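## Task

Find the yellow foam block lying on the floor beneath a desk and set it on that same desk's top surface, not resting on or leaning against the other item already there. The robot must not topple or be left leaning, or the attempt counts as failed.

## Robot and tools

ROBOT. A TidyBot++: a wheeled base 0.54 m long, 0.50 m wide, 0.38 m tall on four driven casters, carrying a single seven-joint Kinova arm with a two-finger Robotiq gripper. The shoulder sits 0.12 m ahead of the base centre, 0.68 m up. Cameras: base_camera (fixed on the base, looking forward) and wrist_camera (fisheye, looks along the hand). The arm begins folded, hand down, poking up to 0.08 m ahead of the base.

FRAMES. Base frame: origin on the floor below the base centre, x ahead, y to the left, z upward, metres. hand_pose (the midpoint between the finger pads) is reported in it as x, y, z, qw, qx, qy, qz; the hand's own z axis runs out along the fingers, and the fingers close along its y axis. Odometry frame: the base frame as it was when the scene began; base_odometry counts wheel rotation only, so slip reads as travel, and heading (rad, left positive, -3.142 to 3.142) drifts slowly.

move. One action per call. Arguments:
- base: an object with any of translate_m (forward +), strafe_m (left +), rotate_rad (counter-clockwise from above +). These are relative offsets from where the base last measured itself, along its axes at command start. Ranges: translate_m and strafe_m -2 to 2 m, rotate_rad -6.3 to 6.3 rad.
- joints: absolute target angles by name, radians: joint_1_rad (any angle; positive turns the arm clockwise from above, opposite to heading), joint_2_rad (shoulder, -2.249 to 2.249, 0 = upper arm vertical, positive leans forward), joint_3_rad (any angle), joint_4_rad (elbow, -2.579 to 2.579, 0 straight), joint_5_rad (any angle), joint_6_rad (wrist, -2.099 to 2.099), joint_7_rad (any angle; with hand down, positive is counter-clockwise from above). gripper_pos is an absolute value 0 (open, ~85 mm gap) to 1 (closed). Continuous joints go the short way, so rotate in steps below half a turn.
- target: one list of seven numbers, an absolute hand pose in the base frame: [x, y, z, qw, qx, qy, qz], metres then quaternion. With target, joints may contain only gripper_pos.
- speeds: per-action speed caps keyed translate_m, strafe_m (0.05 to 0.5 m/s) and rotate_rad (0.1 to 1.57 rad/s). For a combined translate plus strafe move give the cap under one key only.
- cameras: list of base_camera, wrist_camera or all; empty list returns no images.
- blocking: true (default) waits until everything rests; false returns in about half a second while motion continues.
An unknown key makes the call invalid; out-of-range values get it refused, and a refusal cancels your remaining move/wait/finished_scene calls in that reply.

wait: seconds from 0 to 10, plus cameras; returns state and images, ending early once motion settles. stop: brakes all running motions (held parts may keep pressing). zoom_image: camera plus region [x0, y0, x1, y1] in pixels of that camera's newest image, at most 504 x 504; base_camera images are 644x364, wrist_camera 644x476. read_manual: only licence texts. finished_scene: scene = the number of the scene in progress; irreversible, and later calls in the reply act on the next scene, whose task appears in its result.

RESULTS. The move line says done, or the worst status among motions. base_status, joint_status and hand_status report: moving, done, off_target (rested away from target, may still push), stopped, not_followed (a check withheld arm targets; see cause:), contact_stop, time_out, torque_fault, limit_stop_at_motor_heat. on_its_own lists unrequested actions. hand_target is where the hand would be with joints exactly at target. motor_effort is percent of maximum, with the peak in brackets. base_tilt gives forward/right lean in degrees. Motor temperatures list one value per arm joint; MOTOR HOT appears from 60 °C, and at 75 °C the arm sinks and stalls for 30 to 60 s. ARM HIT flags the arm striking itself or the base hard. The base may say done even if it was blocked short.

USING target. The solver picks joint angles itself and favours the folded shape, so the elbow can swing. Expect 1 to 3 cm error; correct by adding (wanted minus measured) to your previous target. To hold still afterwards resend hand_target, not hand_pose. Unreachable poses wander up to 10 s then time out. Low forward-pointing poses close to the base go badly and may hit it. A downward hand reaches at most about 0.94 m high, only near the base. Loads make the arm sag; never command a loaded joint to its current reading.

GRIPPER. Gap is about 85 x (1 - gripper_pos) mm. At 1 the fingers squeeze 100 to 150 N; off_target at 1 means something is held, done means empty. Closed tips extend about 20 mm past the hand point.

AVOID. The arm does not avoid obstacles and keeps pushing into desks. Driving or turning while the arm is caught above about 0.6 m can tip the robot; reaching far out or swinging sideways while stretched can too. Back away or retract the arm to recover a lean. Hard impacts trip torque faults (arm frozen 10 s). Do not drop objects, release moving objects, slam, push hard, or overload the gripper (hard squeezing of something still supported, twisting, fast heavy swings). Leave the placed object sitting flat, clear of the desk's other item, before ending the scene. Simulation time keeps running while you think.

Each tool is called after "Request:" in YAML: its name, and indented under it one key for each argument.

## Session

Request:
move:

Scene clock: 0.00 s.
Motor temperatures (°C): [35 33 32 35 35 41 43]
base_odometry: x=+0.000 y=+0.000 heading=+0.000
base_tilt: forward=+0.0 right=-0.7
base_status: not commanded
joint_positions: joint_1_rad=-0.044 joint_2_rad=-0.357 joint_3_rad=+3.168 joint_4_rad=-2.547 joint_5_rad=-0.039 joint_6_rad=-0.922 joint_7_rad=+1.533 gripper_pos=+0.000
joint_status: not commanded
motor_effort: joint_1_rad=+0 joint_2_rad=+0 joint_3_rad=+0 joint_4_rad=+14 joint_5_rad=+0 joint_6_rad=+1 joint_7_rad=+1
hand_pose: x=+0.2374 y=+0.0142 z=+0.5829 quat_wxyz=(-0.021, +0.999, -0.021, +0.014) (m; base frame)
hand_target: x=+0.2384 y=+0.0142 z=+0.5835 quat_wxyz=(-0.021, +0.999, -0.021, +0.015) (m; base frame)
hand_status: not commanded
pictures: base_camera, wrist_camera

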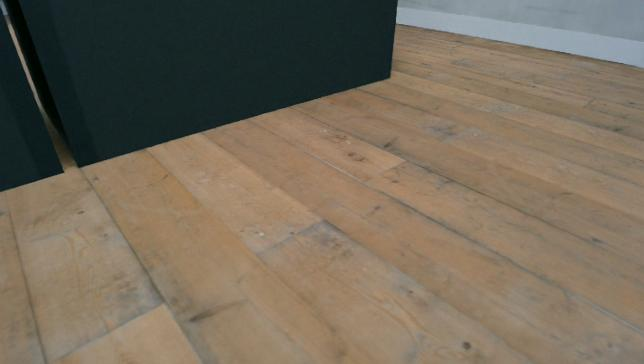

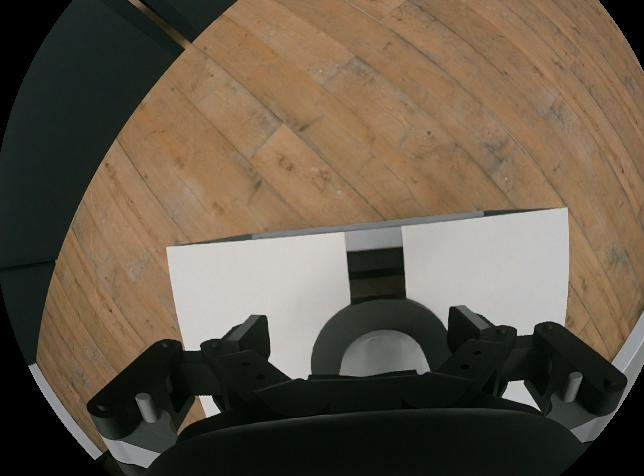

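Request:
move:
  joints: {"joint_6_rad": 0.45}

Scene clock: 38.40 s.
Motor temperatures (°C): [35 33 31 35 35 41 43]
move: done
base_odometry: x=+0.000 y=+0.000 heading=+0.000
base_tilt: forward=+0.1 right=-0.8
base_status: not commanded
joint_positions: joint_1_rad=-0.044 joint_2_rad=-0.358 joint_3_rad=+3.168 joint_4_rad=-2.547 joint_5_rad=-0.039 joint_6_rad=+0.374 joint_7_rad=+1.533 gripper_pos=+0.000
joint_status: all done
motor_effort: joint_1_rad=+0(1) joint_2_rad=-5(6) joint_3_rad=+0(1) joint_4_rad=+18(19) joint_5_rad=+1(1) joint_6_rad=+9(10) joint_7_rad=+0(1)
hand_pose: x=+0.5302 y=+0.0036 z=+0.8184 quat_wxyz=(-0.027, +0.788, -0.029, +0.615) (m; base frame)
hand_target: x=+0.5356 y=+0.0026 z=+0.8426 quat_wxyz=(-0.027, +0.763, -0.029, +0.645) (m; base frame)
hand_status: not commanded
pictures: base_camera, wrist_camera

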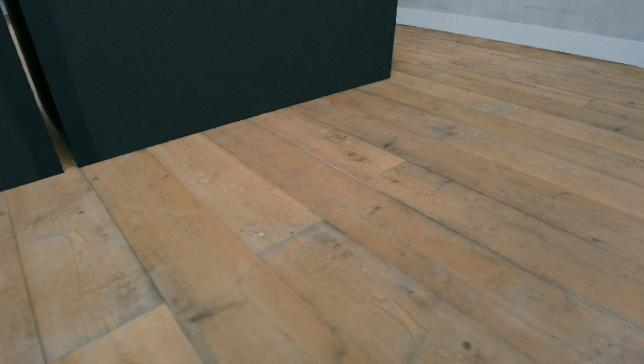

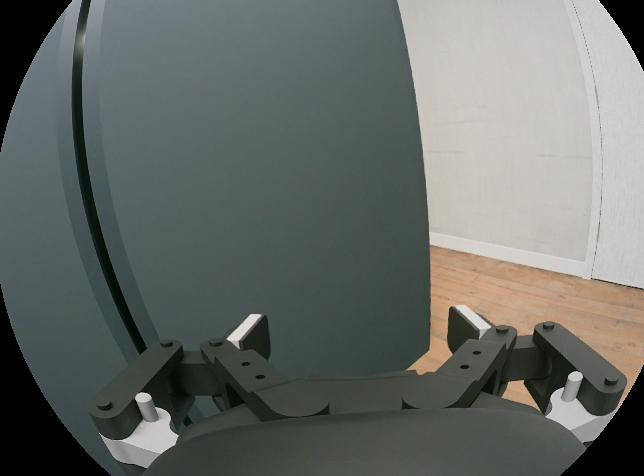

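Request:
move:
  joints: {"joint_1_rad": 1.2}
  cameras: ["wrist_camera"]

Request:
move:
  joints: {"joint_1_rad": 2.4}
  cameras: ["wrist_camera"]

Request:
move:
  joints: {"joint_1_rad": 3.6}
  cameras: ["wrist_camera"]

Request:
move:
  joints: {"joint_1_rad": 4.8}
  cameras: ["wrist_camera"]

Scene clock: 54.40 s.
Motor temperatures (°C): [35 33 31 35 35 41 43]
move: done
base_odometry: x=+0.000 y=+0.000 heading=+0.000
base_tilt: forward=+0.0 right=-0.8
base_status: not commanded
joint_positions: joint_1_rad=+1.179 joint_2_rad=-0.358 joint_3_rad=+3.168 joint_4_rad=-2.547 joint_5_rad=-0.039 joint_6_rad=+0.375 joint_7_rad=+1.533 gripper_pos=+0.000
joint_status: all done
motor_effort: joint_1_rad=+0(1) joint_2_rad=-5(6) joint_3_rad=+0(1) joint_4_rad=+18(19) joint_5_rad=+1(1) joint_6_rad=+9(10) joint_7_rad=+1(1)
hand_pose: x=+0.2624 y=-0.3855 z=+0.8186 quat_wxyz=(+0.331, +0.628, -0.476, +0.519) (m; base frame)
hand_target: x=+0.2551 y=-0.3937 z=+0.8426 quat_wxyz=(+0.354, +0.603, -0.468, +0.540) (m; base frame)
hand_status: not commanded
pictures: wrist_camera

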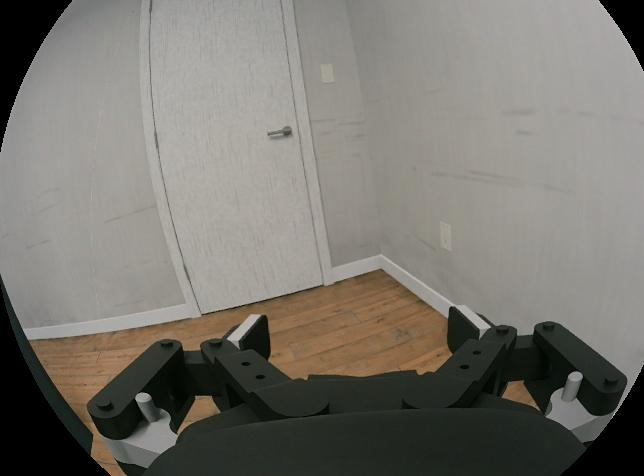

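Scene clock: 56.87 s.
Motor temperatures (°C): [35 33 31 35 35 41 43]
move: done
base_odometry: x=+0.000 y=+0.000 heading=+0.000
base_tilt: forward=+0.1 right=-0.7
base_status: not commanded
joint_positions: joint_1_rad=+2.379 joint_2_rad=-0.358 joint_3_rad=+3.168 joint_4_rad=-2.547 joint_5_rad=-0.039 joint_6_rad=+0.375 joint_7_rad=+1.533 gripper_pos=+0.000
joint_status: all done
motor_effort: joint_1_rad=+0(2) joint_2_rad=-6(6) joint_3_rad=+0(1) joint_4_rad=+19(19) joint_5_rad=+1(1) joint_6_rad=+9(10) joint_7_rad=+1(1)
hand_pose: x=-0.1883 y=-0.2734 z=+0.8186 quat_wxyz=(+0.567, +0.250, -0.747, +0.241) (m; base frame)
hand_target: x=-0.1987 y=-0.2695 z=+0.8426 quat_wxyz=(+0.597, +0.233, -0.727, +0.246) (m; base frame)
hand_status: not commanded
pictures: wrist_camera

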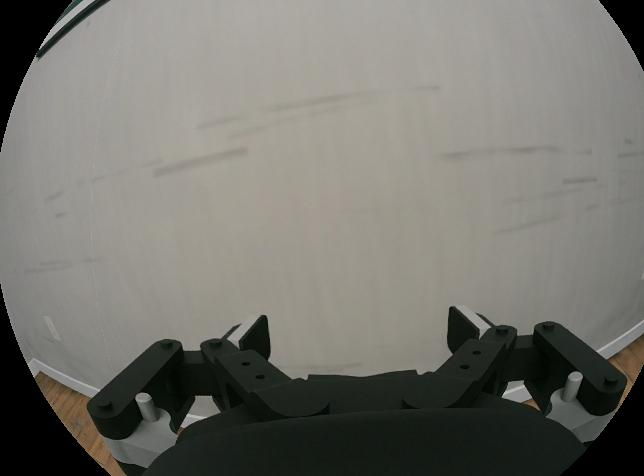

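Scene clock: 59.33 s.
Motor temperatures (°C): [35 33 31 35 35 41 43]
move: done
base_odometry: x=+0.000 y=+0.000 heading=+0.000
base_tilt: forward=+0.1 right=-0.8
base_status: not commanded
joint_positions: joint_1_rad=+3.579 joint_2_rad=-0.358 joint_3_rad=+3.168 joint_4_rad=-2.547 joint_5_rad=-0.039 joint_6_rad=+0.375 joint_7_rad=+1.533 gripper_pos=+0.000
joint_status: all done
motor_effort: joint_1_rad=+0(1) joint_2_rad=-5(6) joint_3_rad=+1(1) joint_4_rad=+18(19) joint_5_rad=+1(1) joint_6_rad=+9(10) joint_7_rad=+1(1)
hand_pose: x=-0.2471 y=+0.1874 z=+0.8186 quat_wxyz=(+0.604, -0.216, -0.758, -0.121) (m; base frame)
hand_target: x=-0.2473 y=+0.1984 z=+0.8426 quat_wxyz=(+0.632, -0.218, -0.732, -0.134) (m; base frame)
hand_status: not commanded
pictures: wrist_camera

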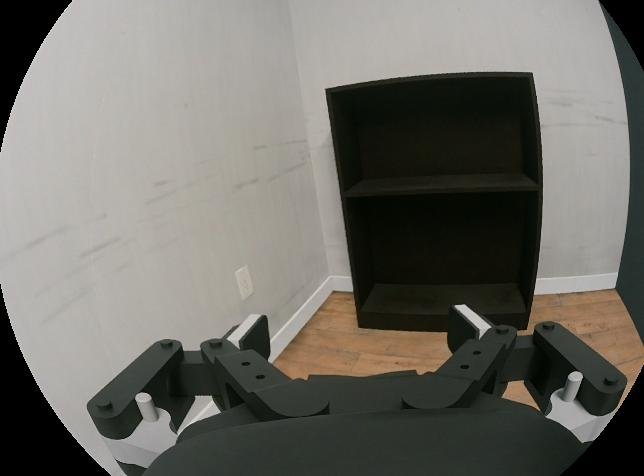

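Scene clock: 61.80 s.
Motor temperatures (°C): [35 33 31 35 35 41 43]
move: done
base_odometry: x=+0.000 y=+0.000 heading=+0.000
base_tilt: forward=+0.1 right=-0.8
base_status: not commanded
joint_positions: joint_1_rad=+4.779 joint_2_rad=-0.358 joint_3_rad=+3.168 joint_4_rad=-2.547 joint_5_rad=-0.039 joint_6_rad=+0.375 joint_7_rad=+1.533 gripper_pos=+0.000
joint_status: all done
motor_effort: joint_1_rad=+0(1) joint_2_rad=-5(6) joint_3_rad=+0(1) joint_4_rad=+18(19) joint_5_rad=+1(2) joint_6_rad=+9(10) joint_7_rad=+1(1)
hand_pose: x=+0.1610 y=+0.4091 z=+0.8186 quat_wxyz=(+0.430, -0.606, -0.503, -0.441) (m; base frame)
hand_target: x=+0.1712 y=+0.4133 z=+0.8426 quat_wxyz=(+0.445, -0.593, -0.481, -0.468) (m; base frame)
hand_status: not commanded
pictures: wrist_camera

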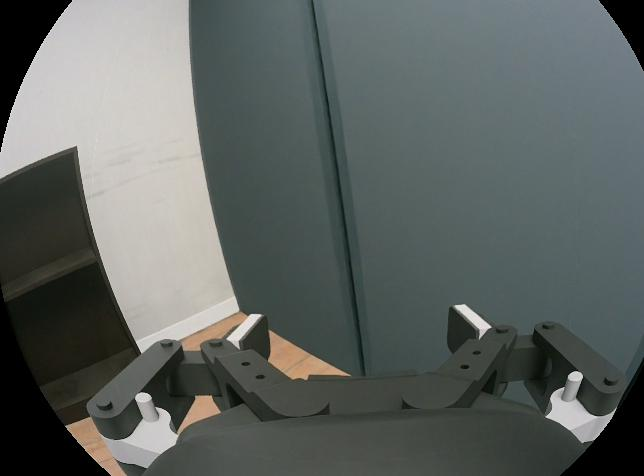

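Request:
move:
  joints: {"joint_1_rad": 6.283}
  base: {"translate_m": 1.2, "strafe_m": -0.85}

Scene clock: 105.80 s.
Motor temperatures (°C): [35 33 31 35 35 41 43]
move: done
base_odometry: x=+1.200 y=-0.850 heading=+0.000
base_tilt: forward=+0.1 right=-0.8
base_status: done
joint_positions: joint_1_rad=+6.263 joint_2_rad=-0.357 joint_3_rad=+3.168 joint_4_rad=-2.547 joint_5_rad=-0.039 joint_6_rad=+0.379 joint_7_rad=+1.533 gripper_pos=+0.000
joint_status: all done
motor_effort: joint_1_rad=+0(1) joint_2_rad=-6(8) joint_3_rad=+0(2) joint_4_rad=+19(19) joint_5_rad=+1(1) joint_6_rad=+10(10) joint_7_rad=+1(1)
hand_pose: x=+0.5305 y=-0.0062 z=+0.8195 quat_wxyz=(+0.020, -0.786, +0.038, -0.617) (m; base frame)
hand_target: x=+0.5353 y=-0.0158 z=+0.8426 quat_wxyz=(+0.013, -0.762, +0.046, -0.646) (m; base frame)
hand_status: not commanded
pictures: base_camera, wrist_camera

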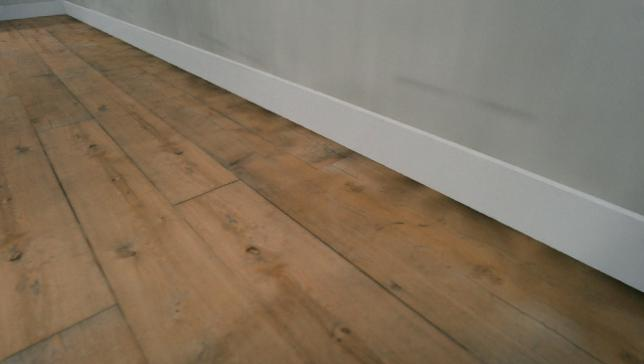

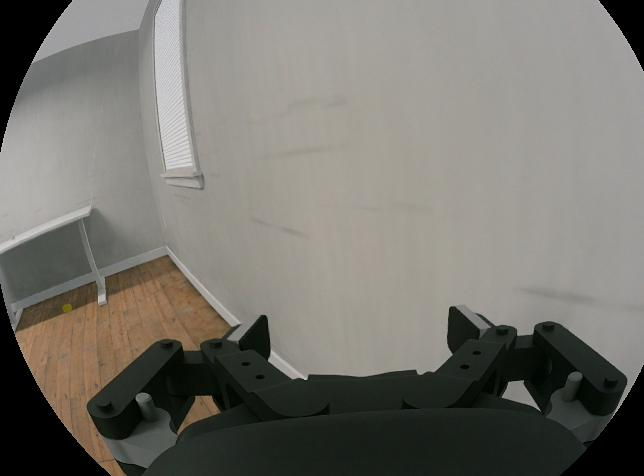

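Request:
move:
  base: {"rotate_rad": 0.737}

Scene clock: 109.70 s.
Motor temperatures (°C): [35 33 31 35 35 41 43]
move: done
base_odometry: x=+1.200 y=-0.850 heading=+0.737
base_tilt: forward=+0.1 right=-0.8
base_status: done
joint_positions: joint_1_rad=+6.266 joint_2_rad=-0.357 joint_3_rad=+3.168 joint_4_rad=-2.547 joint_5_rad=-0.039 joint_6_rad=+0.379 joint_7_rad=+1.533 gripper_pos=+0.000
joint_status: not commanded
motor_effort: joint_1_rad=+0(1) joint_2_rad=-5(6) joint_3_rad=+0(1) joint_4_rad=+18(19) joint_5_rad=+1(1) joint_6_rad=+9(10) joint_7_rad=+0(1)
hand_pose: x=+0.5305 y=-0.0073 z=+0.8195 quat_wxyz=(+0.019, -0.786, +0.039, -0.617) (m; base frame)
hand_target: x=+0.5353 y=-0.0158 z=+0.8426 quat_wxyz=(+0.013, -0.762, +0.046, -0.646) (m; base frame)
hand_status: not commanded
pictures: base_camera, wrist_camera

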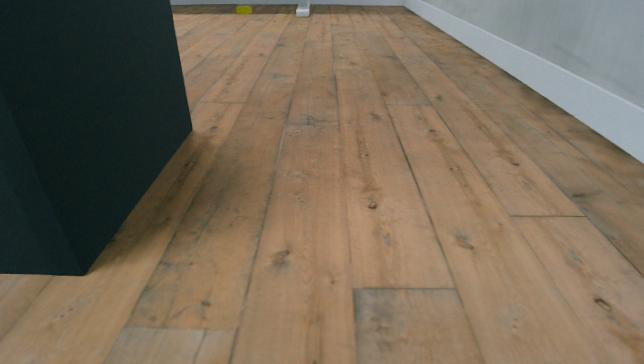

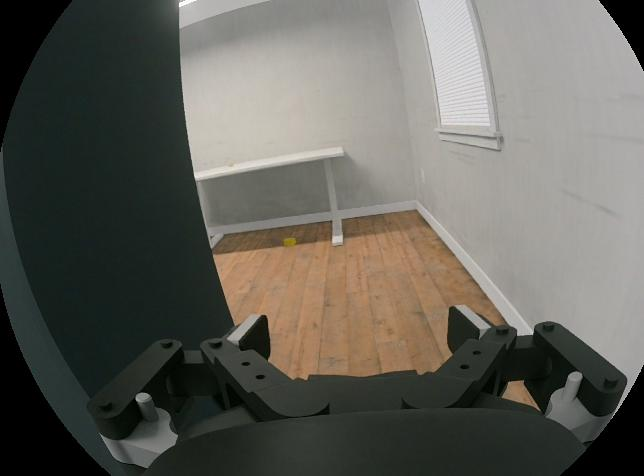

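Request:
move:
  base: {"strafe_m": -0.15}
  cameras: []

Request:
move:
  base: {"translate_m": 1.8}

Scene clock: 132.57 s.
Motor temperatures (°C): [35 33 31 35 35 41 43]
move: done
base_odometry: x=+1.301 y=-0.961 heading=+0.738
base_tilt: forward=+0.1 right=-0.7
base_status: done
joint_positions: joint_1_rad=+6.267 joint_2_rad=-0.357 joint_3_rad=+3.170 joint_4_rad=-2.547 joint_5_rad=-0.039 joint_6_rad=+0.379 joint_7_rad=+1.533 gripper_pos=+0.000
joint_status: not commanded
motor_effort: joint_1_rad=+0(1) joint_2_rad=-5(6) joint_3_rad=+0(2) joint_4_rad=+18(19) joint_5_rad=+1(2) joint_6_rad=+9(10) joint_7_rad=+0(1)
hand_pose: x=+0.5305 y=-0.0090 z=+0.8195 quat_wxyz=(+0.018, -0.786, +0.041, -0.617) (m; base frame)
hand_target: x=+0.5353 y=-0.0158 z=+0.8426 quat_wxyz=(+0.013, -0.762, +0.046, -0.646) (m; base frame)
hand_status: not commanded
pictures: none
No camera images: "cameras" was empty.

Scene clock: 136.63 s.
Motor temperatures (°C): [35 33 31 35 35 41 43]
move: done
base_odometry: x=+2.634 y=+0.249 heading=+0.737
base_tilt: forward=+0.1 right=-0.7
base_status: done
joint_positions: joint_1_rad=+6.267 joint_2_rad=-0.357 joint_3_rad=+3.170 joint_4_rad=-2.547 joint_5_rad=-0.039 joint_6_rad=+0.380 joint_7_rad=+1.533 gripper_pos=+0.000
joint_status: not commanded
motor_effort: joint_1_rad=+0(1) joint_2_rad=-5(8) joint_3_rad=+1(1) joint_4_rad=+18(20) joint_5_rad=+1(1) joint_6_rad=+9(10) joint_7_rad=+1(1)
hand_pose: x=+0.5306 y=-0.0090 z=+0.8198 quat_wxyz=(+0.018, -0.785, +0.041, -0.617) (m; base frame)
hand_target: x=+0.5353 y=-0.0158 z=+0.8426 quat_wxyz=(+0.013, -0.762, +0.046, -0.646) (m; base frame)
hand_status: not commanded
pictures: base_camera, wrist_camera

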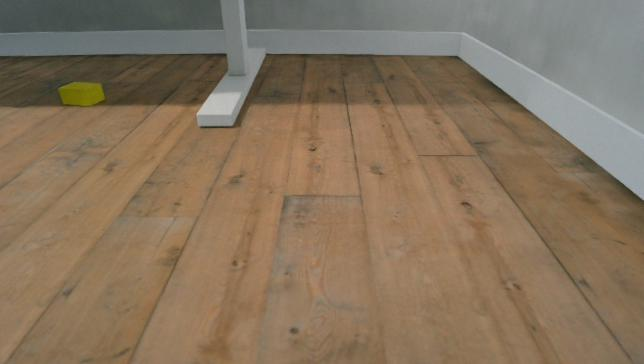

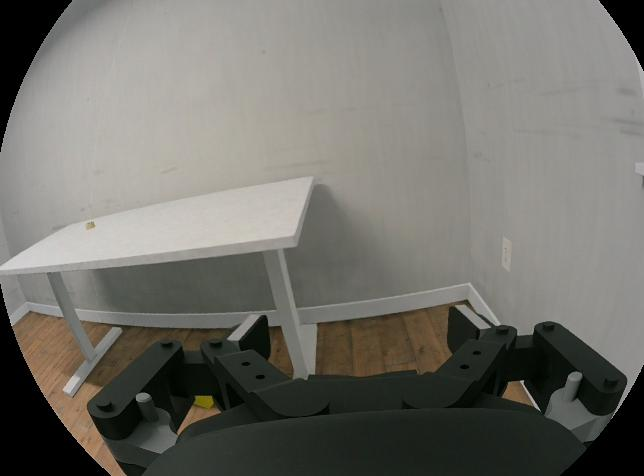

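Request:
zoom_image:
  camera: "base_camera"
  region: [20, 40, 180, 140]

Request:
zoom_image:
  camera: "wrist_camera"
  region: [0, 160, 340, 420]

Scaled by 3.150.

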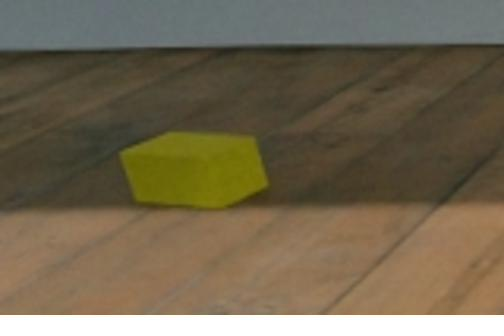

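Scaled by 1.482.

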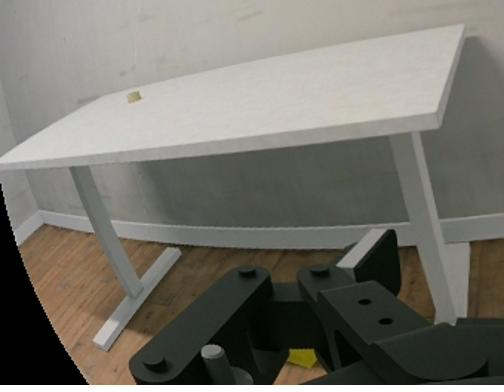

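Request:
move:
  base: {"strafe_m": 0.7}

Scene clock: 271.50 s.
Motor temperatures (°C): [34 33 30 35 35 41 43]
move: done
base_odometry: x=+2.163 y=+0.768 heading=+0.737
base_tilt: forward=+0.1 right=-0.8
base_status: done
joint_positions: joint_1_rad=+6.268 joint_2_rad=-0.357 joint_3_rad=+3.169 joint_4_rad=-2.547 joint_5_rad=-0.039 joint_6_rad=+0.380 joint_7_rad=+1.533 gripper_pos=+0.000
joint_status: not commanded
motor_effort: joint_1_rad=+0(1) joint_2_rad=-5(6) joint_3_rad=+0(2) joint_4_rad=+19(19) joint_5_rad=+1(1) joint_6_rad=+10(10) joint_7_rad=+1(1)
hand_pose: x=+0.5306 y=-0.0084 z=+0.8199 quat_wxyz=(+0.018, -0.785, +0.040, -0.617) (m; base frame)
hand_target: x=+0.5353 y=-0.0158 z=+0.8426 quat_wxyz=(+0.013, -0.762, +0.046, -0.646) (m; base frame)
hand_status: not commanded
pictures: base_camera, wrist_camera

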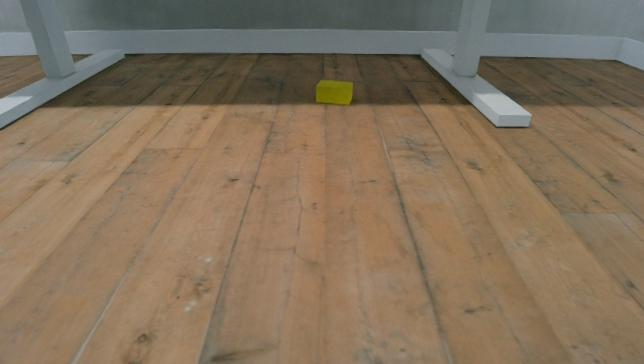

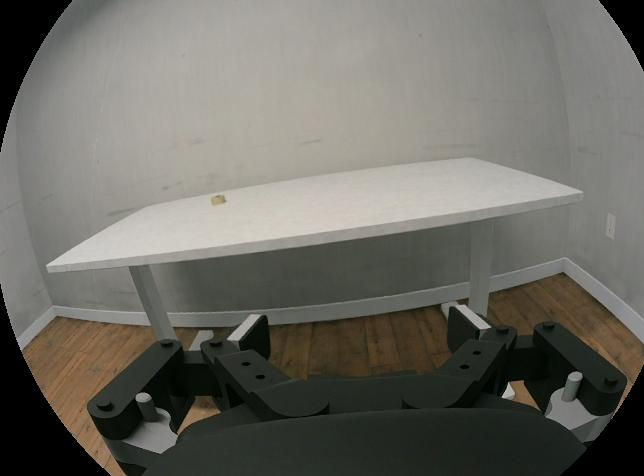

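Request:
zoom_image:
  camera: "base_camera"
  region: [280, 60, 400, 120]

Request:
zoom_image:
  camera: "wrist_camera"
  region: [140, 140, 300, 260]

Scaled by 4.200.

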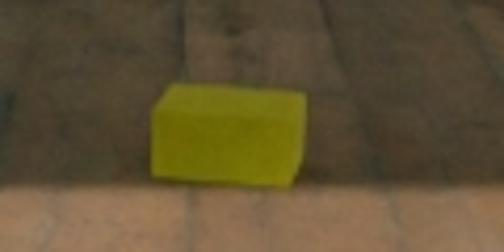

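Scaled by 3.150.

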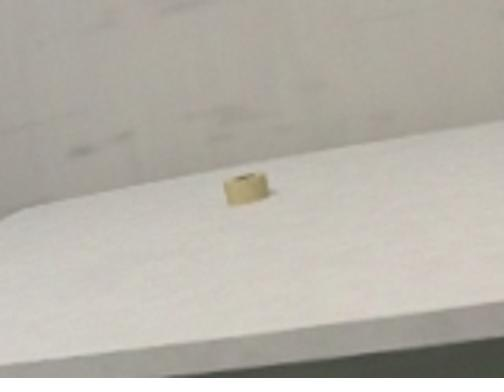

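Request:
move:
  base: {"translate_m": -0.15, "rotate_rad": -0.171}
  joints: {"joint_6_rad": -0.7, "joint_7_rad": 3.14, "joint_3_rad": 3.1416, "joint_5_rad": 0.0, "joint_1_rad": 6.283}

Scene clock: 451.50 s.
Motor temperatures (°C): [34 33 30 35 35 41 43]
move: done
base_odometry: x=+2.052 y=+0.667 heading=+0.565
base_tilt: forward=+0.1 right=-0.7
base_status: done
joint_positions: joint_1_rad=+6.269 joint_2_rad=-0.363 joint_3_rad=+3.157 joint_4_rad=-2.547 joint_5_rad=-0.029 joint_6_rad=-0.639 joint_7_rad=+3.067 gripper_pos=+0.000
joint_status: all done
motor_effort: joint_1_rad=+0(1) joint_2_rad=-2(9) joint_3_rad=+1(2) joint_4_rad=+15(19) joint_5_rad=+0(2) joint_6_rad=+3(10) joint_7_rad=+1(1)
hand_pose: x=+0.3245 y=+0.0071 z=+0.5989 quat_wxyz=(-0.098, -0.731, -0.664, -0.125) (m; base frame)
hand_target: x=+0.3066 y=+0.0014 z=+0.5929 quat_wxyz=(-0.090, -0.702, -0.701, -0.090) (m; base frame)
hand_status: not commanded
pictures: base_camera, wrist_camera

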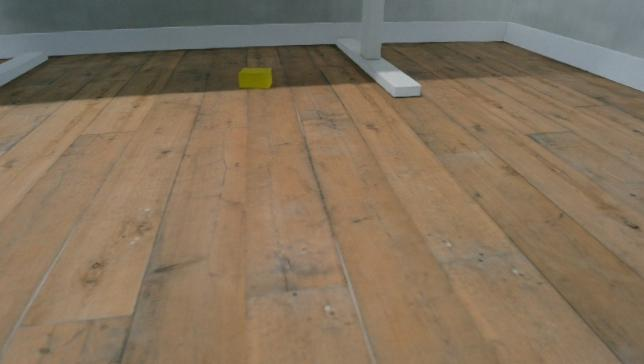

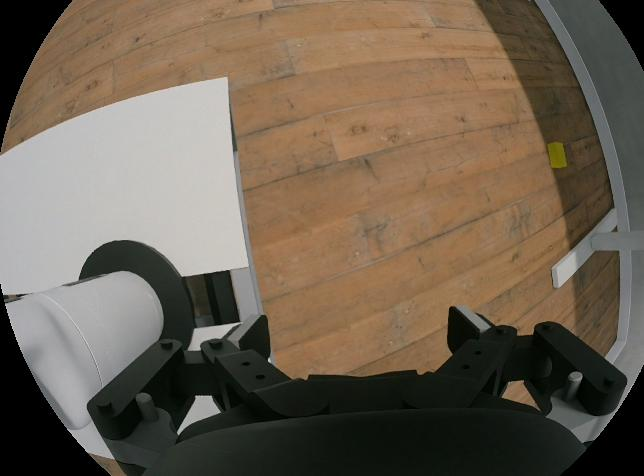

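Request:
zoom_image:
  camera: "base_camera"
  region: [220, 50, 300, 110]

Scaled by 6.300.

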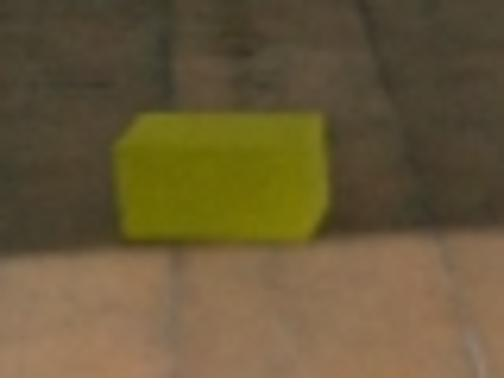

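Request:
move:
  base: {"strafe_m": 0.08}
  joints: {"joint_2_rad": 1.6, "joint_4_rad": -0.625, "joint_6_rad": -0.79, "joint_7_rad": 3.21}

Scene clock: 513.17 s.
Motor temperatures (°C): [34 33 30 34 35 41 43]
move: done
base_odometry: x=+2.009 y=+0.734 heading=+0.565
base_tilt: forward=+0.1 right=-0.8
base_status: done
joint_positions: joint_1_rad=+6.269 joint_2_rad=+1.585 joint_3_rad=+3.150 joint_4_rad=-0.658 joint_5_rad=-0.027 joint_6_rad=-0.727 joint_7_rad=+3.134 gripper_pos=+0.000
joint_status: all done
motor_effort: joint_1_rad=+0(1) joint_2_rad=-52(54) joint_3_rad=-1(2) joint_4_rad=+14(16) joint_5_rad=+0(1) joint_6_rad=+2(4) joint_7_rad=+1(2)
hand_pose: x=+0.8390 y=+0.0127 z=+0.1735 quat_wxyz=(-0.056, -0.708, -0.701, -0.065) (m; base frame)
hand_target: x=+0.8283 y=+0.0015 z=+0.1694 quat_wxyz=(-0.046, -0.681, -0.729, -0.043) (m; base frame)
hand_status: not commanded
pictures: base_camera, wrist_camera

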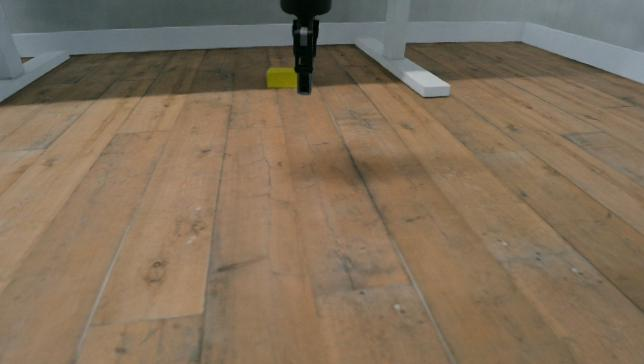

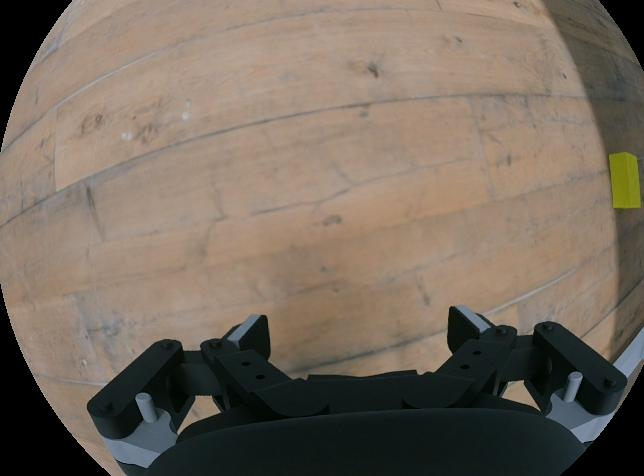

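Request:
move:
  joints: {"joint_2_rad": 1.803, "joint_4_rad": -0.592, "joint_6_rad": -0.80}

Scene clock: 536.57 s.
Motor temperatures (°C): [34 34 30 34 35 41 43]
move: done
base_odometry: x=+2.009 y=+0.734 heading=+0.565
base_tilt: forward=+0.1 right=-0.8
base_status: not commanded
joint_positions: joint_1_rad=+6.269 joint_2_rad=+1.792 joint_3_rad=+3.150 joint_4_rad=-0.616 joint_5_rad=-0.027 joint_6_rad=-0.741 joint_7_rad=+3.135 gripper_pos=+0.000
joint_status: all done
motor_effort: joint_1_rad=+0(1) joint_2_rad=-49(55) joint_3_rad=-1(1) joint_4_rad=+11(14) joint_5_rad=+0(1) joint_6_rad=+1(3) joint_7_rad=+0(1)
hand_pose: x=+0.7379 y=+0.0115 z=+0.0448 quat_wxyz=(+0.006, -0.711, -0.703, -0.001) (m; base frame)
hand_target: x=+0.7254 y=+0.0015 z=+0.0434 quat_wxyz=(+0.020, -0.682, -0.731, +0.018) (m; base frame)
hand_status: not commanded
pictures: base_camera, wrist_camera

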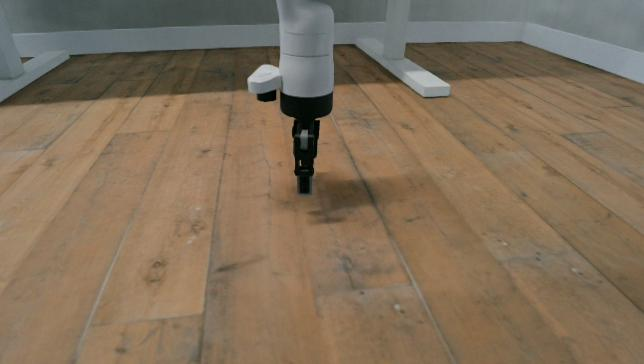

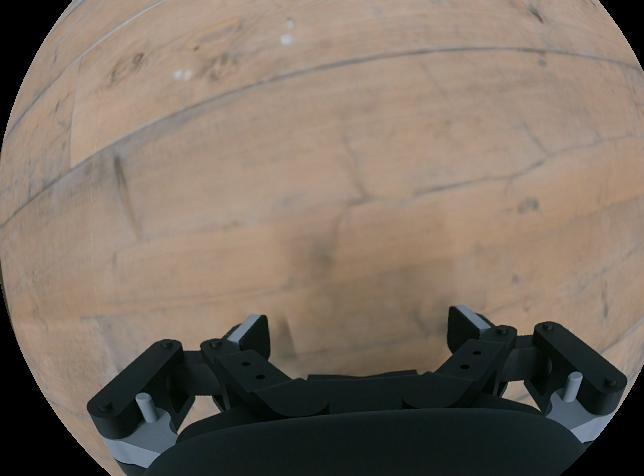

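Request:
move:
  base: {"translate_m": 0.45}
  speeds: {"translate_m": 0.3}

Scene clock: 547.40 s.
Motor temperatures (°C): [34 35 30 34 35 41 43]
move: done
base_odometry: x=+2.389 y=+0.976 heading=+0.566
base_tilt: forward=+0.1 right=-0.7
base_status: done
joint_positions: joint_1_rad=+6.269 joint_2_rad=+1.793 joint_3_rad=+3.150 joint_4_rad=-0.613 joint_5_rad=-0.027 joint_6_rad=-0.743 joint_7_rad=+3.135 gripper_pos=+0.000
joint_status: not commanded
motor_effort: joint_1_rad=+0(1) joint_2_rad=-48(50) joint_3_rad=-1(1) joint_4_rad=+11(12) joint_5_rad=+1(1) joint_6_rad=+0(2) joint_7_rad=+1(1)
hand_pose: x=+0.7381 y=+0.0115 z=+0.0448 quat_wxyz=(+0.006, -0.711, -0.703, -0.001) (m; base frame)
hand_target: x=+0.7254 y=+0.0015 z=+0.0434 quat_wxyz=(+0.020, -0.682, -0.731, +0.018) (m; base frame)
hand_status: not commanded
pictures: base_camera, wrist_camera

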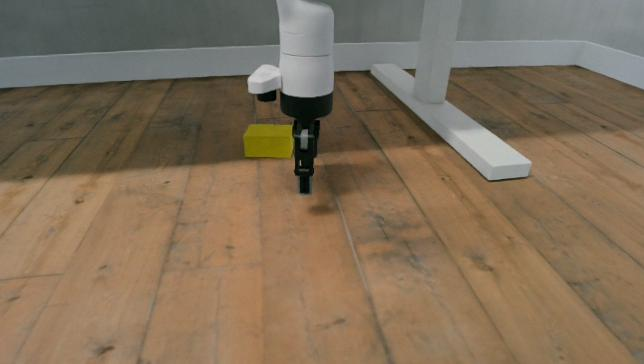

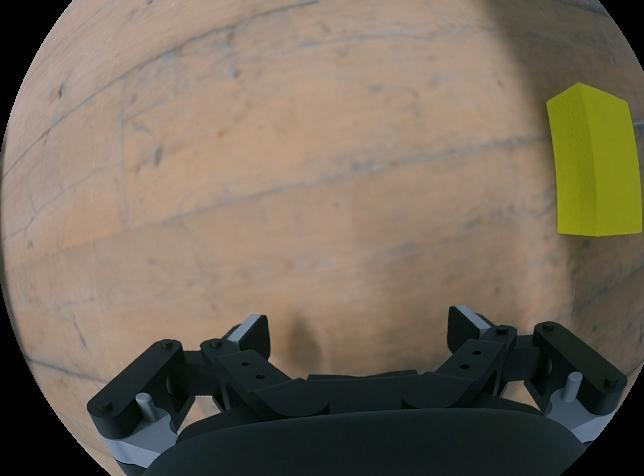

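Request:
zoom_image:
  camera: "base_camera"
  region: [230, 100, 330, 200]

Scaled by 5.040.

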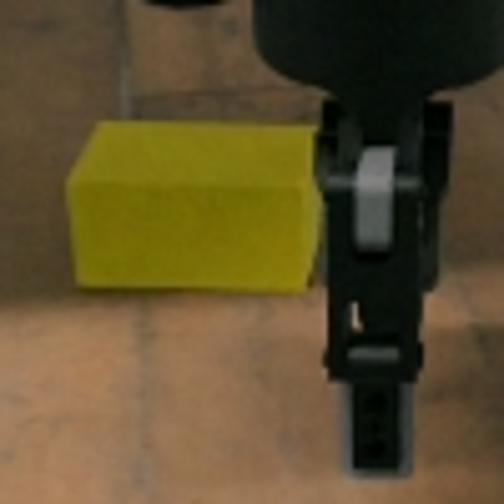

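Request:
move:
  base: {"translate_m": 0.18}
  speeds: {"translate_m": 0.2}

Scene clock: 609.50 s.
Motor temperatures (°C): [34 37 30 34 35 40 43]
move: done
base_odometry: x=+2.541 y=+1.072 heading=+0.566
base_tilt: forward=+0.1 right=-0.7
base_status: done
joint_positions: joint_1_rad=+6.269 joint_2_rad=+1.793 joint_3_rad=+3.150 joint_4_rad=-0.612 joint_5_rad=-0.027 joint_6_rad=-0.744 joint_7_rad=+3.135 gripper_pos=+0.000
joint_status: not commanded
motor_effort: joint_1_rad=+0(2) joint_2_rad=-48(50) joint_3_rad=-1(1) joint_4_rad=+11(12) joint_5_rad=+0(1) joint_6_rad=+1(1) joint_7_rad=+1(1)
hand_pose: x=+0.7379 y=+0.0114 z=+0.0446 quat_wxyz=(+0.006, -0.711, -0.703, -0.001) (m; base frame)
hand_target: x=+0.7254 y=+0.0015 z=+0.0434 quat_wxyz=(+0.020, -0.682, -0.731, +0.018) (m; base frame)
hand_status: not commanded
pictures: base_camera, wrist_camera

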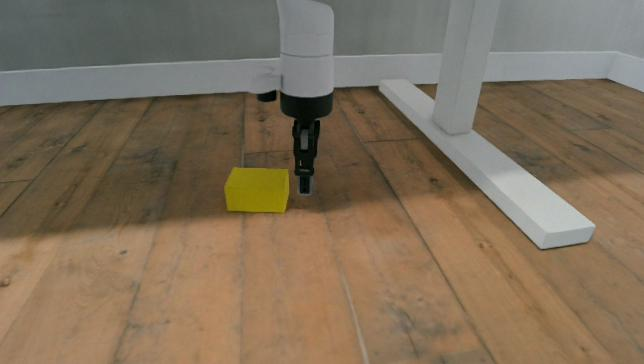

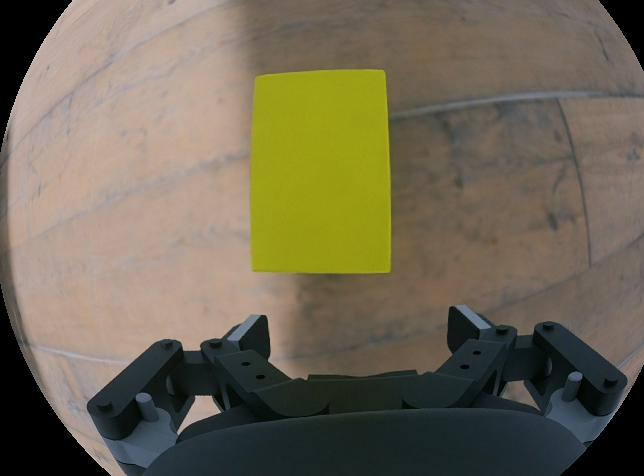

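Request:
zoom_image:
  camera: "wrist_camera"
  region: [200, 220, 520, 440]

Request:
zoom_image:
  camera: "base_camera"
  region: [210, 120, 350, 230]

Scaled by 1.575.

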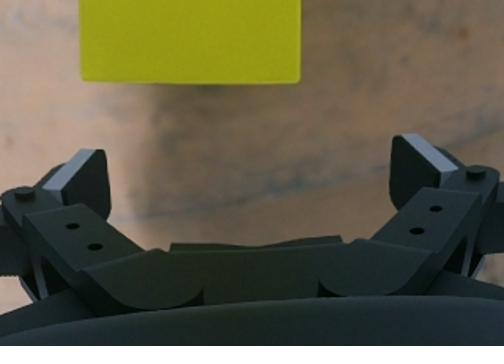

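Scaled by 3.600.

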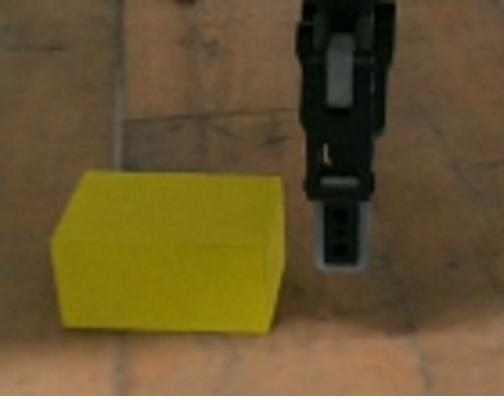

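Request:
move:
  base: {"translate_m": -0.0135}
  joints: {"joint_2_rad": 1.862, "joint_4_rad": -0.512, "joint_6_rad": -0.813}

Scene clock: 689.67 s.
Motor temperatures (°C): [34 38 30 34 35 40 43]
move: done
base_odometry: x=+2.529 y=+1.065 heading=+0.566
base_tilt: forward=+0.1 right=-0.7
base_status: done
joint_positions: joint_1_rad=+6.270 joint_2_rad=+1.847 joint_3_rad=+3.150 joint_4_rad=-0.540 joint_5_rad=-0.027 joint_6_rad=-0.751 joint_7_rad=+3.135 gripper_pos=+0.000
joint_status: all done
motor_effort: joint_1_rad=+0(2) joint_2_rad=-48(51) joint_3_rad=-1(1) joint_4_rad=+11(12) joint_5_rad=+1(1) joint_6_rad=+1(1) joint_7_rad=+1(1)
hand_pose: x=+0.7399 y=+0.0116 z=+0.0265 quat_wxyz=(+0.003, -0.711, -0.703, -0.005) (m; base frame)
hand_target: x=+0.7262 y=+0.0015 z=+0.0238 quat_wxyz=(+0.017, -0.682, -0.731, +0.015) (m; base frame)
hand_status: not commanded
pictures: base_camera, wrist_camera

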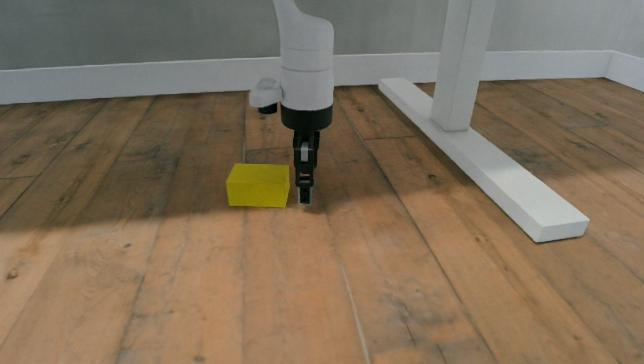

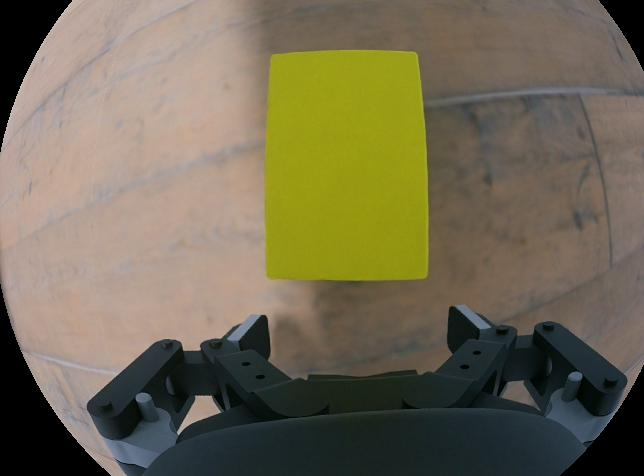

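Request:
move:
  base: {"translate_m": -0.005}
  cameras: []

Request:
move:
  base: {"strafe_m": 0.045}
  speeds: {"strafe_m": 0.1}

Scene clock: 718.20 s.
Motor temperatures (°C): [34 38 30 34 35 40 43]
move: done
base_odometry: x=+2.525 y=+1.062 heading=+0.566
base_tilt: forward=+0.1 right=-0.7
base_status: done
joint_positions: joint_1_rad=+6.270 joint_2_rad=+1.848 joint_3_rad=+3.150 joint_4_rad=-0.539 joint_5_rad=-0.027 joint_6_rad=-0.752 joint_7_rad=+3.135 gripper_pos=+0.000
joint_status: not commanded
motor_effort: joint_1_rad=+0(1) joint_2_rad=-48(50) joint_3_rad=-1(1) joint_4_rad=+11(12) joint_5_rad=+1(1) joint_6_rad=+0(1) joint_7_rad=+0(1)
hand_pose: x=+0.7395 y=+0.0116 z=+0.0261 quat_wxyz=(+0.003, -0.711, -0.703, -0.004) (m; base frame)
hand_target: x=+0.7262 y=+0.0015 z=+0.0238 quat_wxyz=(+0.017, -0.682, -0.731, +0.015) (m; base frame)
hand_status: not commanded
pictures: none
No camera images: "cameras" was empty.

Scene clock: 719.20 s.
Motor temperatures (°C): [34 38 30 34 35 40 43]
move: done
base_odometry: x=+2.501 y=+1.101 heading=+0.566
base_tilt: forward=+0.1 right=-0.7
base_status: done
joint_positions: joint_1_rad=+6.277 joint_2_rad=+1.848 joint_3_rad=+3.150 joint_4_rad=-0.539 joint_5_rad=-0.026 joint_6_rad=-0.752 joint_7_rad=+3.135 gripper_pos=+0.000
joint_status: not commanded
motor_effort: joint_1_rad=+0(4) joint_2_rad=-48(49) joint_3_rad=-1(2) joint_4_rad=+11(11) joint_5_rad=+0(1) joint_6_rad=+1(1) joint_7_rad=+1(1)
hand_pose: x=+0.7396 y=+0.0074 z=+0.0261 quat_wxyz=(+0.003, -0.713, -0.701, -0.004) (m; base frame)
hand_target: x=+0.7262 y=+0.0015 z=+0.0238 quat_wxyz=(+0.017, -0.682, -0.731, +0.015) (m; base frame)
hand_status: not commanded
pictures: base_camera, wrist_camera

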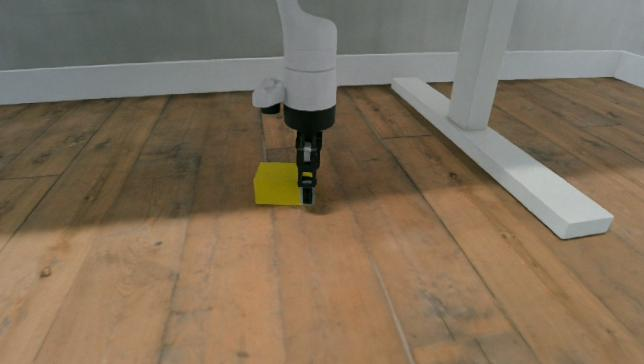

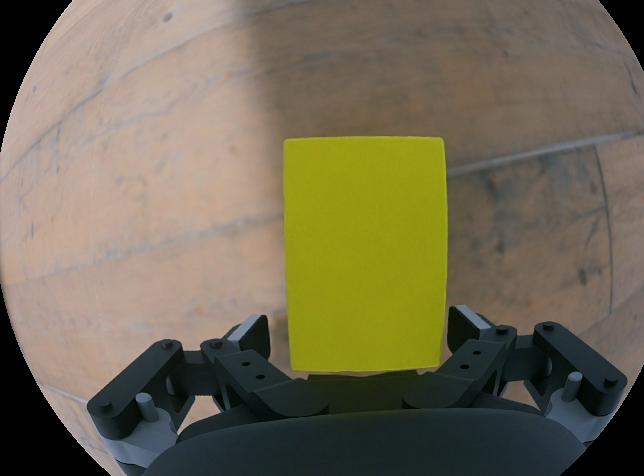

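Request:
move:
  base: {"translate_m": 0.004}
  cameras: []

Request:
move:
  base: {"strafe_m": 0.038}
  speeds: {"strafe_m": 0.1}

Scene clock: 725.80 s.
Motor temperatures (°C): [34 38 30 34 35 40 43]
move: done
base_odometry: x=+2.504 y=+1.103 heading=+0.566
base_tilt: forward=+0.1 right=-0.8
base_status: done
joint_positions: joint_1_rad=+6.277 joint_2_rad=+1.849 joint_3_rad=+3.150 joint_4_rad=-0.538 joint_5_rad=-0.026 joint_6_rad=-0.754 joint_7_rad=+3.135 gripper_pos=+0.000
joint_status: not commanded
motor_effort: joint_1_rad=+0(1) joint_2_rad=-48(50) joint_3_rad=-1(1) joint_4_rad=+11(12) joint_5_rad=+0(1) joint_6_rad=+1(1) joint_7_rad=+1(1)
hand_pose: x=+0.7391 y=+0.0074 z=+0.0259 quat_wxyz=(+0.004, -0.713, -0.701, -0.004) (m; base frame)
hand_target: x=+0.7262 y=+0.0015 z=+0.0238 quat_wxyz=(+0.017, -0.682, -0.731, +0.015) (m; base frame)
hand_status: not commanded
pictures: none
No camera images: "cameras" was empty.

Scene clock: 726.73 s.
Motor temperatures (°C): [34 38 30 34 35 40 43]
move: done
base_odometry: x=+2.483 y=+1.135 heading=+0.566
base_tilt: forward=+0.1 right=-0.7
base_status: done
joint_positions: joint_1_rad=+6.280 joint_2_rad=+1.849 joint_3_rad=+3.149 joint_4_rad=-0.538 joint_5_rad=-0.026 joint_6_rad=-0.754 joint_7_rad=+3.135 gripper_pos=+0.000
joint_status: not commanded
motor_effort: joint_1_rad=+0(3) joint_2_rad=-48(49) joint_3_rad=-1(2) joint_4_rad=+11(12) joint_5_rad=+0(1) joint_6_rad=+0(1) joint_7_rad=+1(1)
hand_pose: x=+0.7392 y=+0.0055 z=+0.0259 quat_wxyz=(+0.004, -0.714, -0.700, -0.004) (m; base frame)
hand_target: x=+0.7262 y=+0.0015 z=+0.0238 quat_wxyz=(+0.017, -0.682, -0.731, +0.015) (m; base frame)
hand_status: not commanded
pictures: base_camera, wrist_camera

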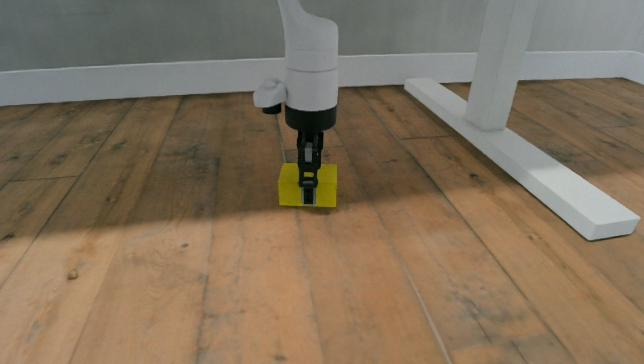

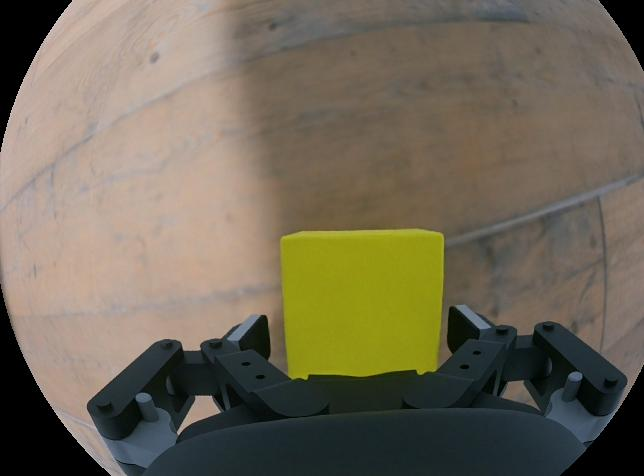

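Request:
move:
  joints: {"gripper_pos": 0.3}

Scene clock: 731.93 s.
Motor temperatures (°C): [34 39 30 34 35 40 43]
move: done
base_odometry: x=+2.483 y=+1.135 heading=+0.566
base_tilt: forward=+0.1 right=-0.8
base_status: not commanded
joint_positions: joint_1_rad=+6.280 joint_2_rad=+1.849 joint_3_rad=+3.149 joint_4_rad=-0.538 joint_5_rad=-0.026 joint_6_rad=-0.754 joint_7_rad=+3.135 gripper_pos=+0.300
joint_status: all done
motor_effort: joint_1_rad=+0(0) joint_2_rad=-47(48) joint_3_rad=-1(1) joint_4_rad=+11(11) joint_5_rad=+0(1) joint_6_rad=+1(1) joint_7_rad=+1(1)
hand_pose: x=+0.7392 y=+0.0055 z=+0.0259 quat_wxyz=(+0.004, -0.714, -0.700, -0.004) (m; base frame)
hand_target: x=+0.7262 y=+0.0015 z=+0.0238 quat_wxyz=(+0.017, -0.682, -0.731, +0.015) (m; base frame)
hand_status: not commanded
pictures: base_camera, wrist_camera

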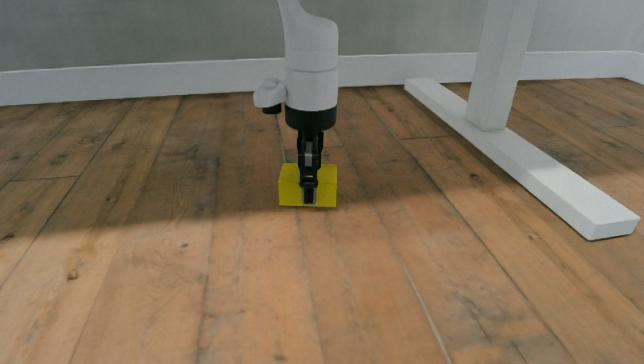

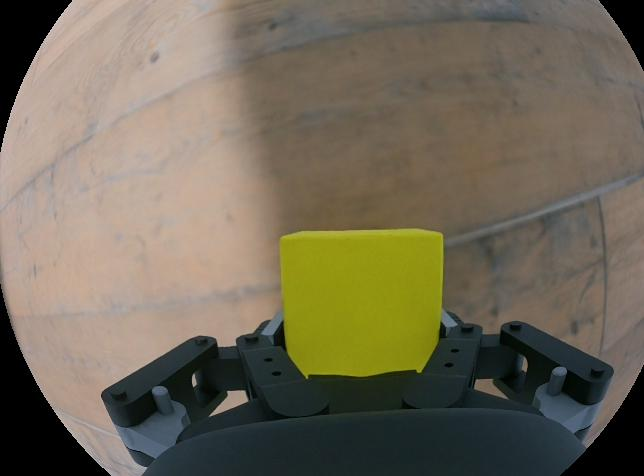

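Request:
move:
  joints: {"gripper_pos": 0.5}

Scene clock: 737.63 s.
Motor temperatures (°C): [34 39 30 34 35 40 43]
move: off_target
base_odometry: x=+2.483 y=+1.135 heading=+0.566
base_tilt: forward=+0.1 right=-0.7
base_status: not commanded
joint_positions: joint_1_rad=+6.280 joint_2_rad=+1.847 joint_3_rad=+3.149 joint_4_rad=-0.537 joint_5_rad=-0.026 joint_6_rad=-0.760 joint_7_rad=+3.135 gripper_pos=+0.392
joint_status: gripper_pos off_target (ended at +0.392, target +0.500)
motor_effort: joint_1_rad=+0(1) joint_2_rad=-47(48) joint_3_rad=-1(1) joint_4_rad=+11(11) joint_5_rad=+0(1) joint_6_rad=+1(2) joint_7_rad=+0(1)
hand_pose: x=+0.7391 y=+0.0056 z=+0.0274 quat_wxyz=(+0.005, -0.714, -0.700, -0.003) (m; base frame)
hand_target: x=+0.7262 y=+0.0015 z=+0.0238 quat_wxyz=(+0.017, -0.682, -0.731, +0.015) (m; base frame)
hand_status: not commanded
pictures: base_camera, wrist_camera

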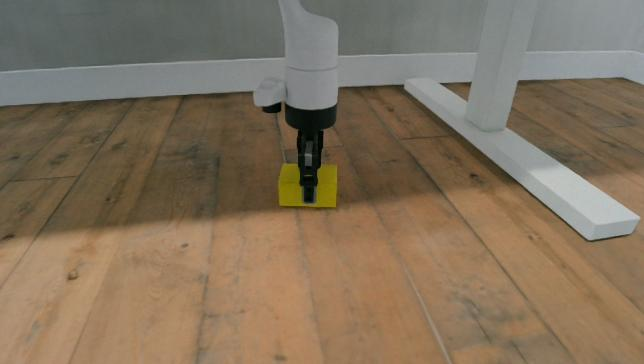

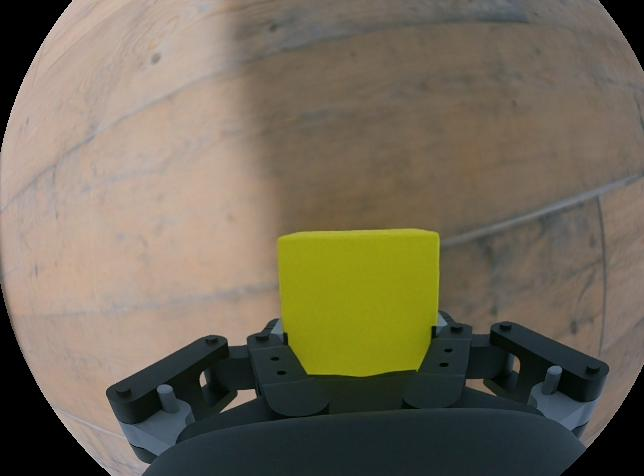

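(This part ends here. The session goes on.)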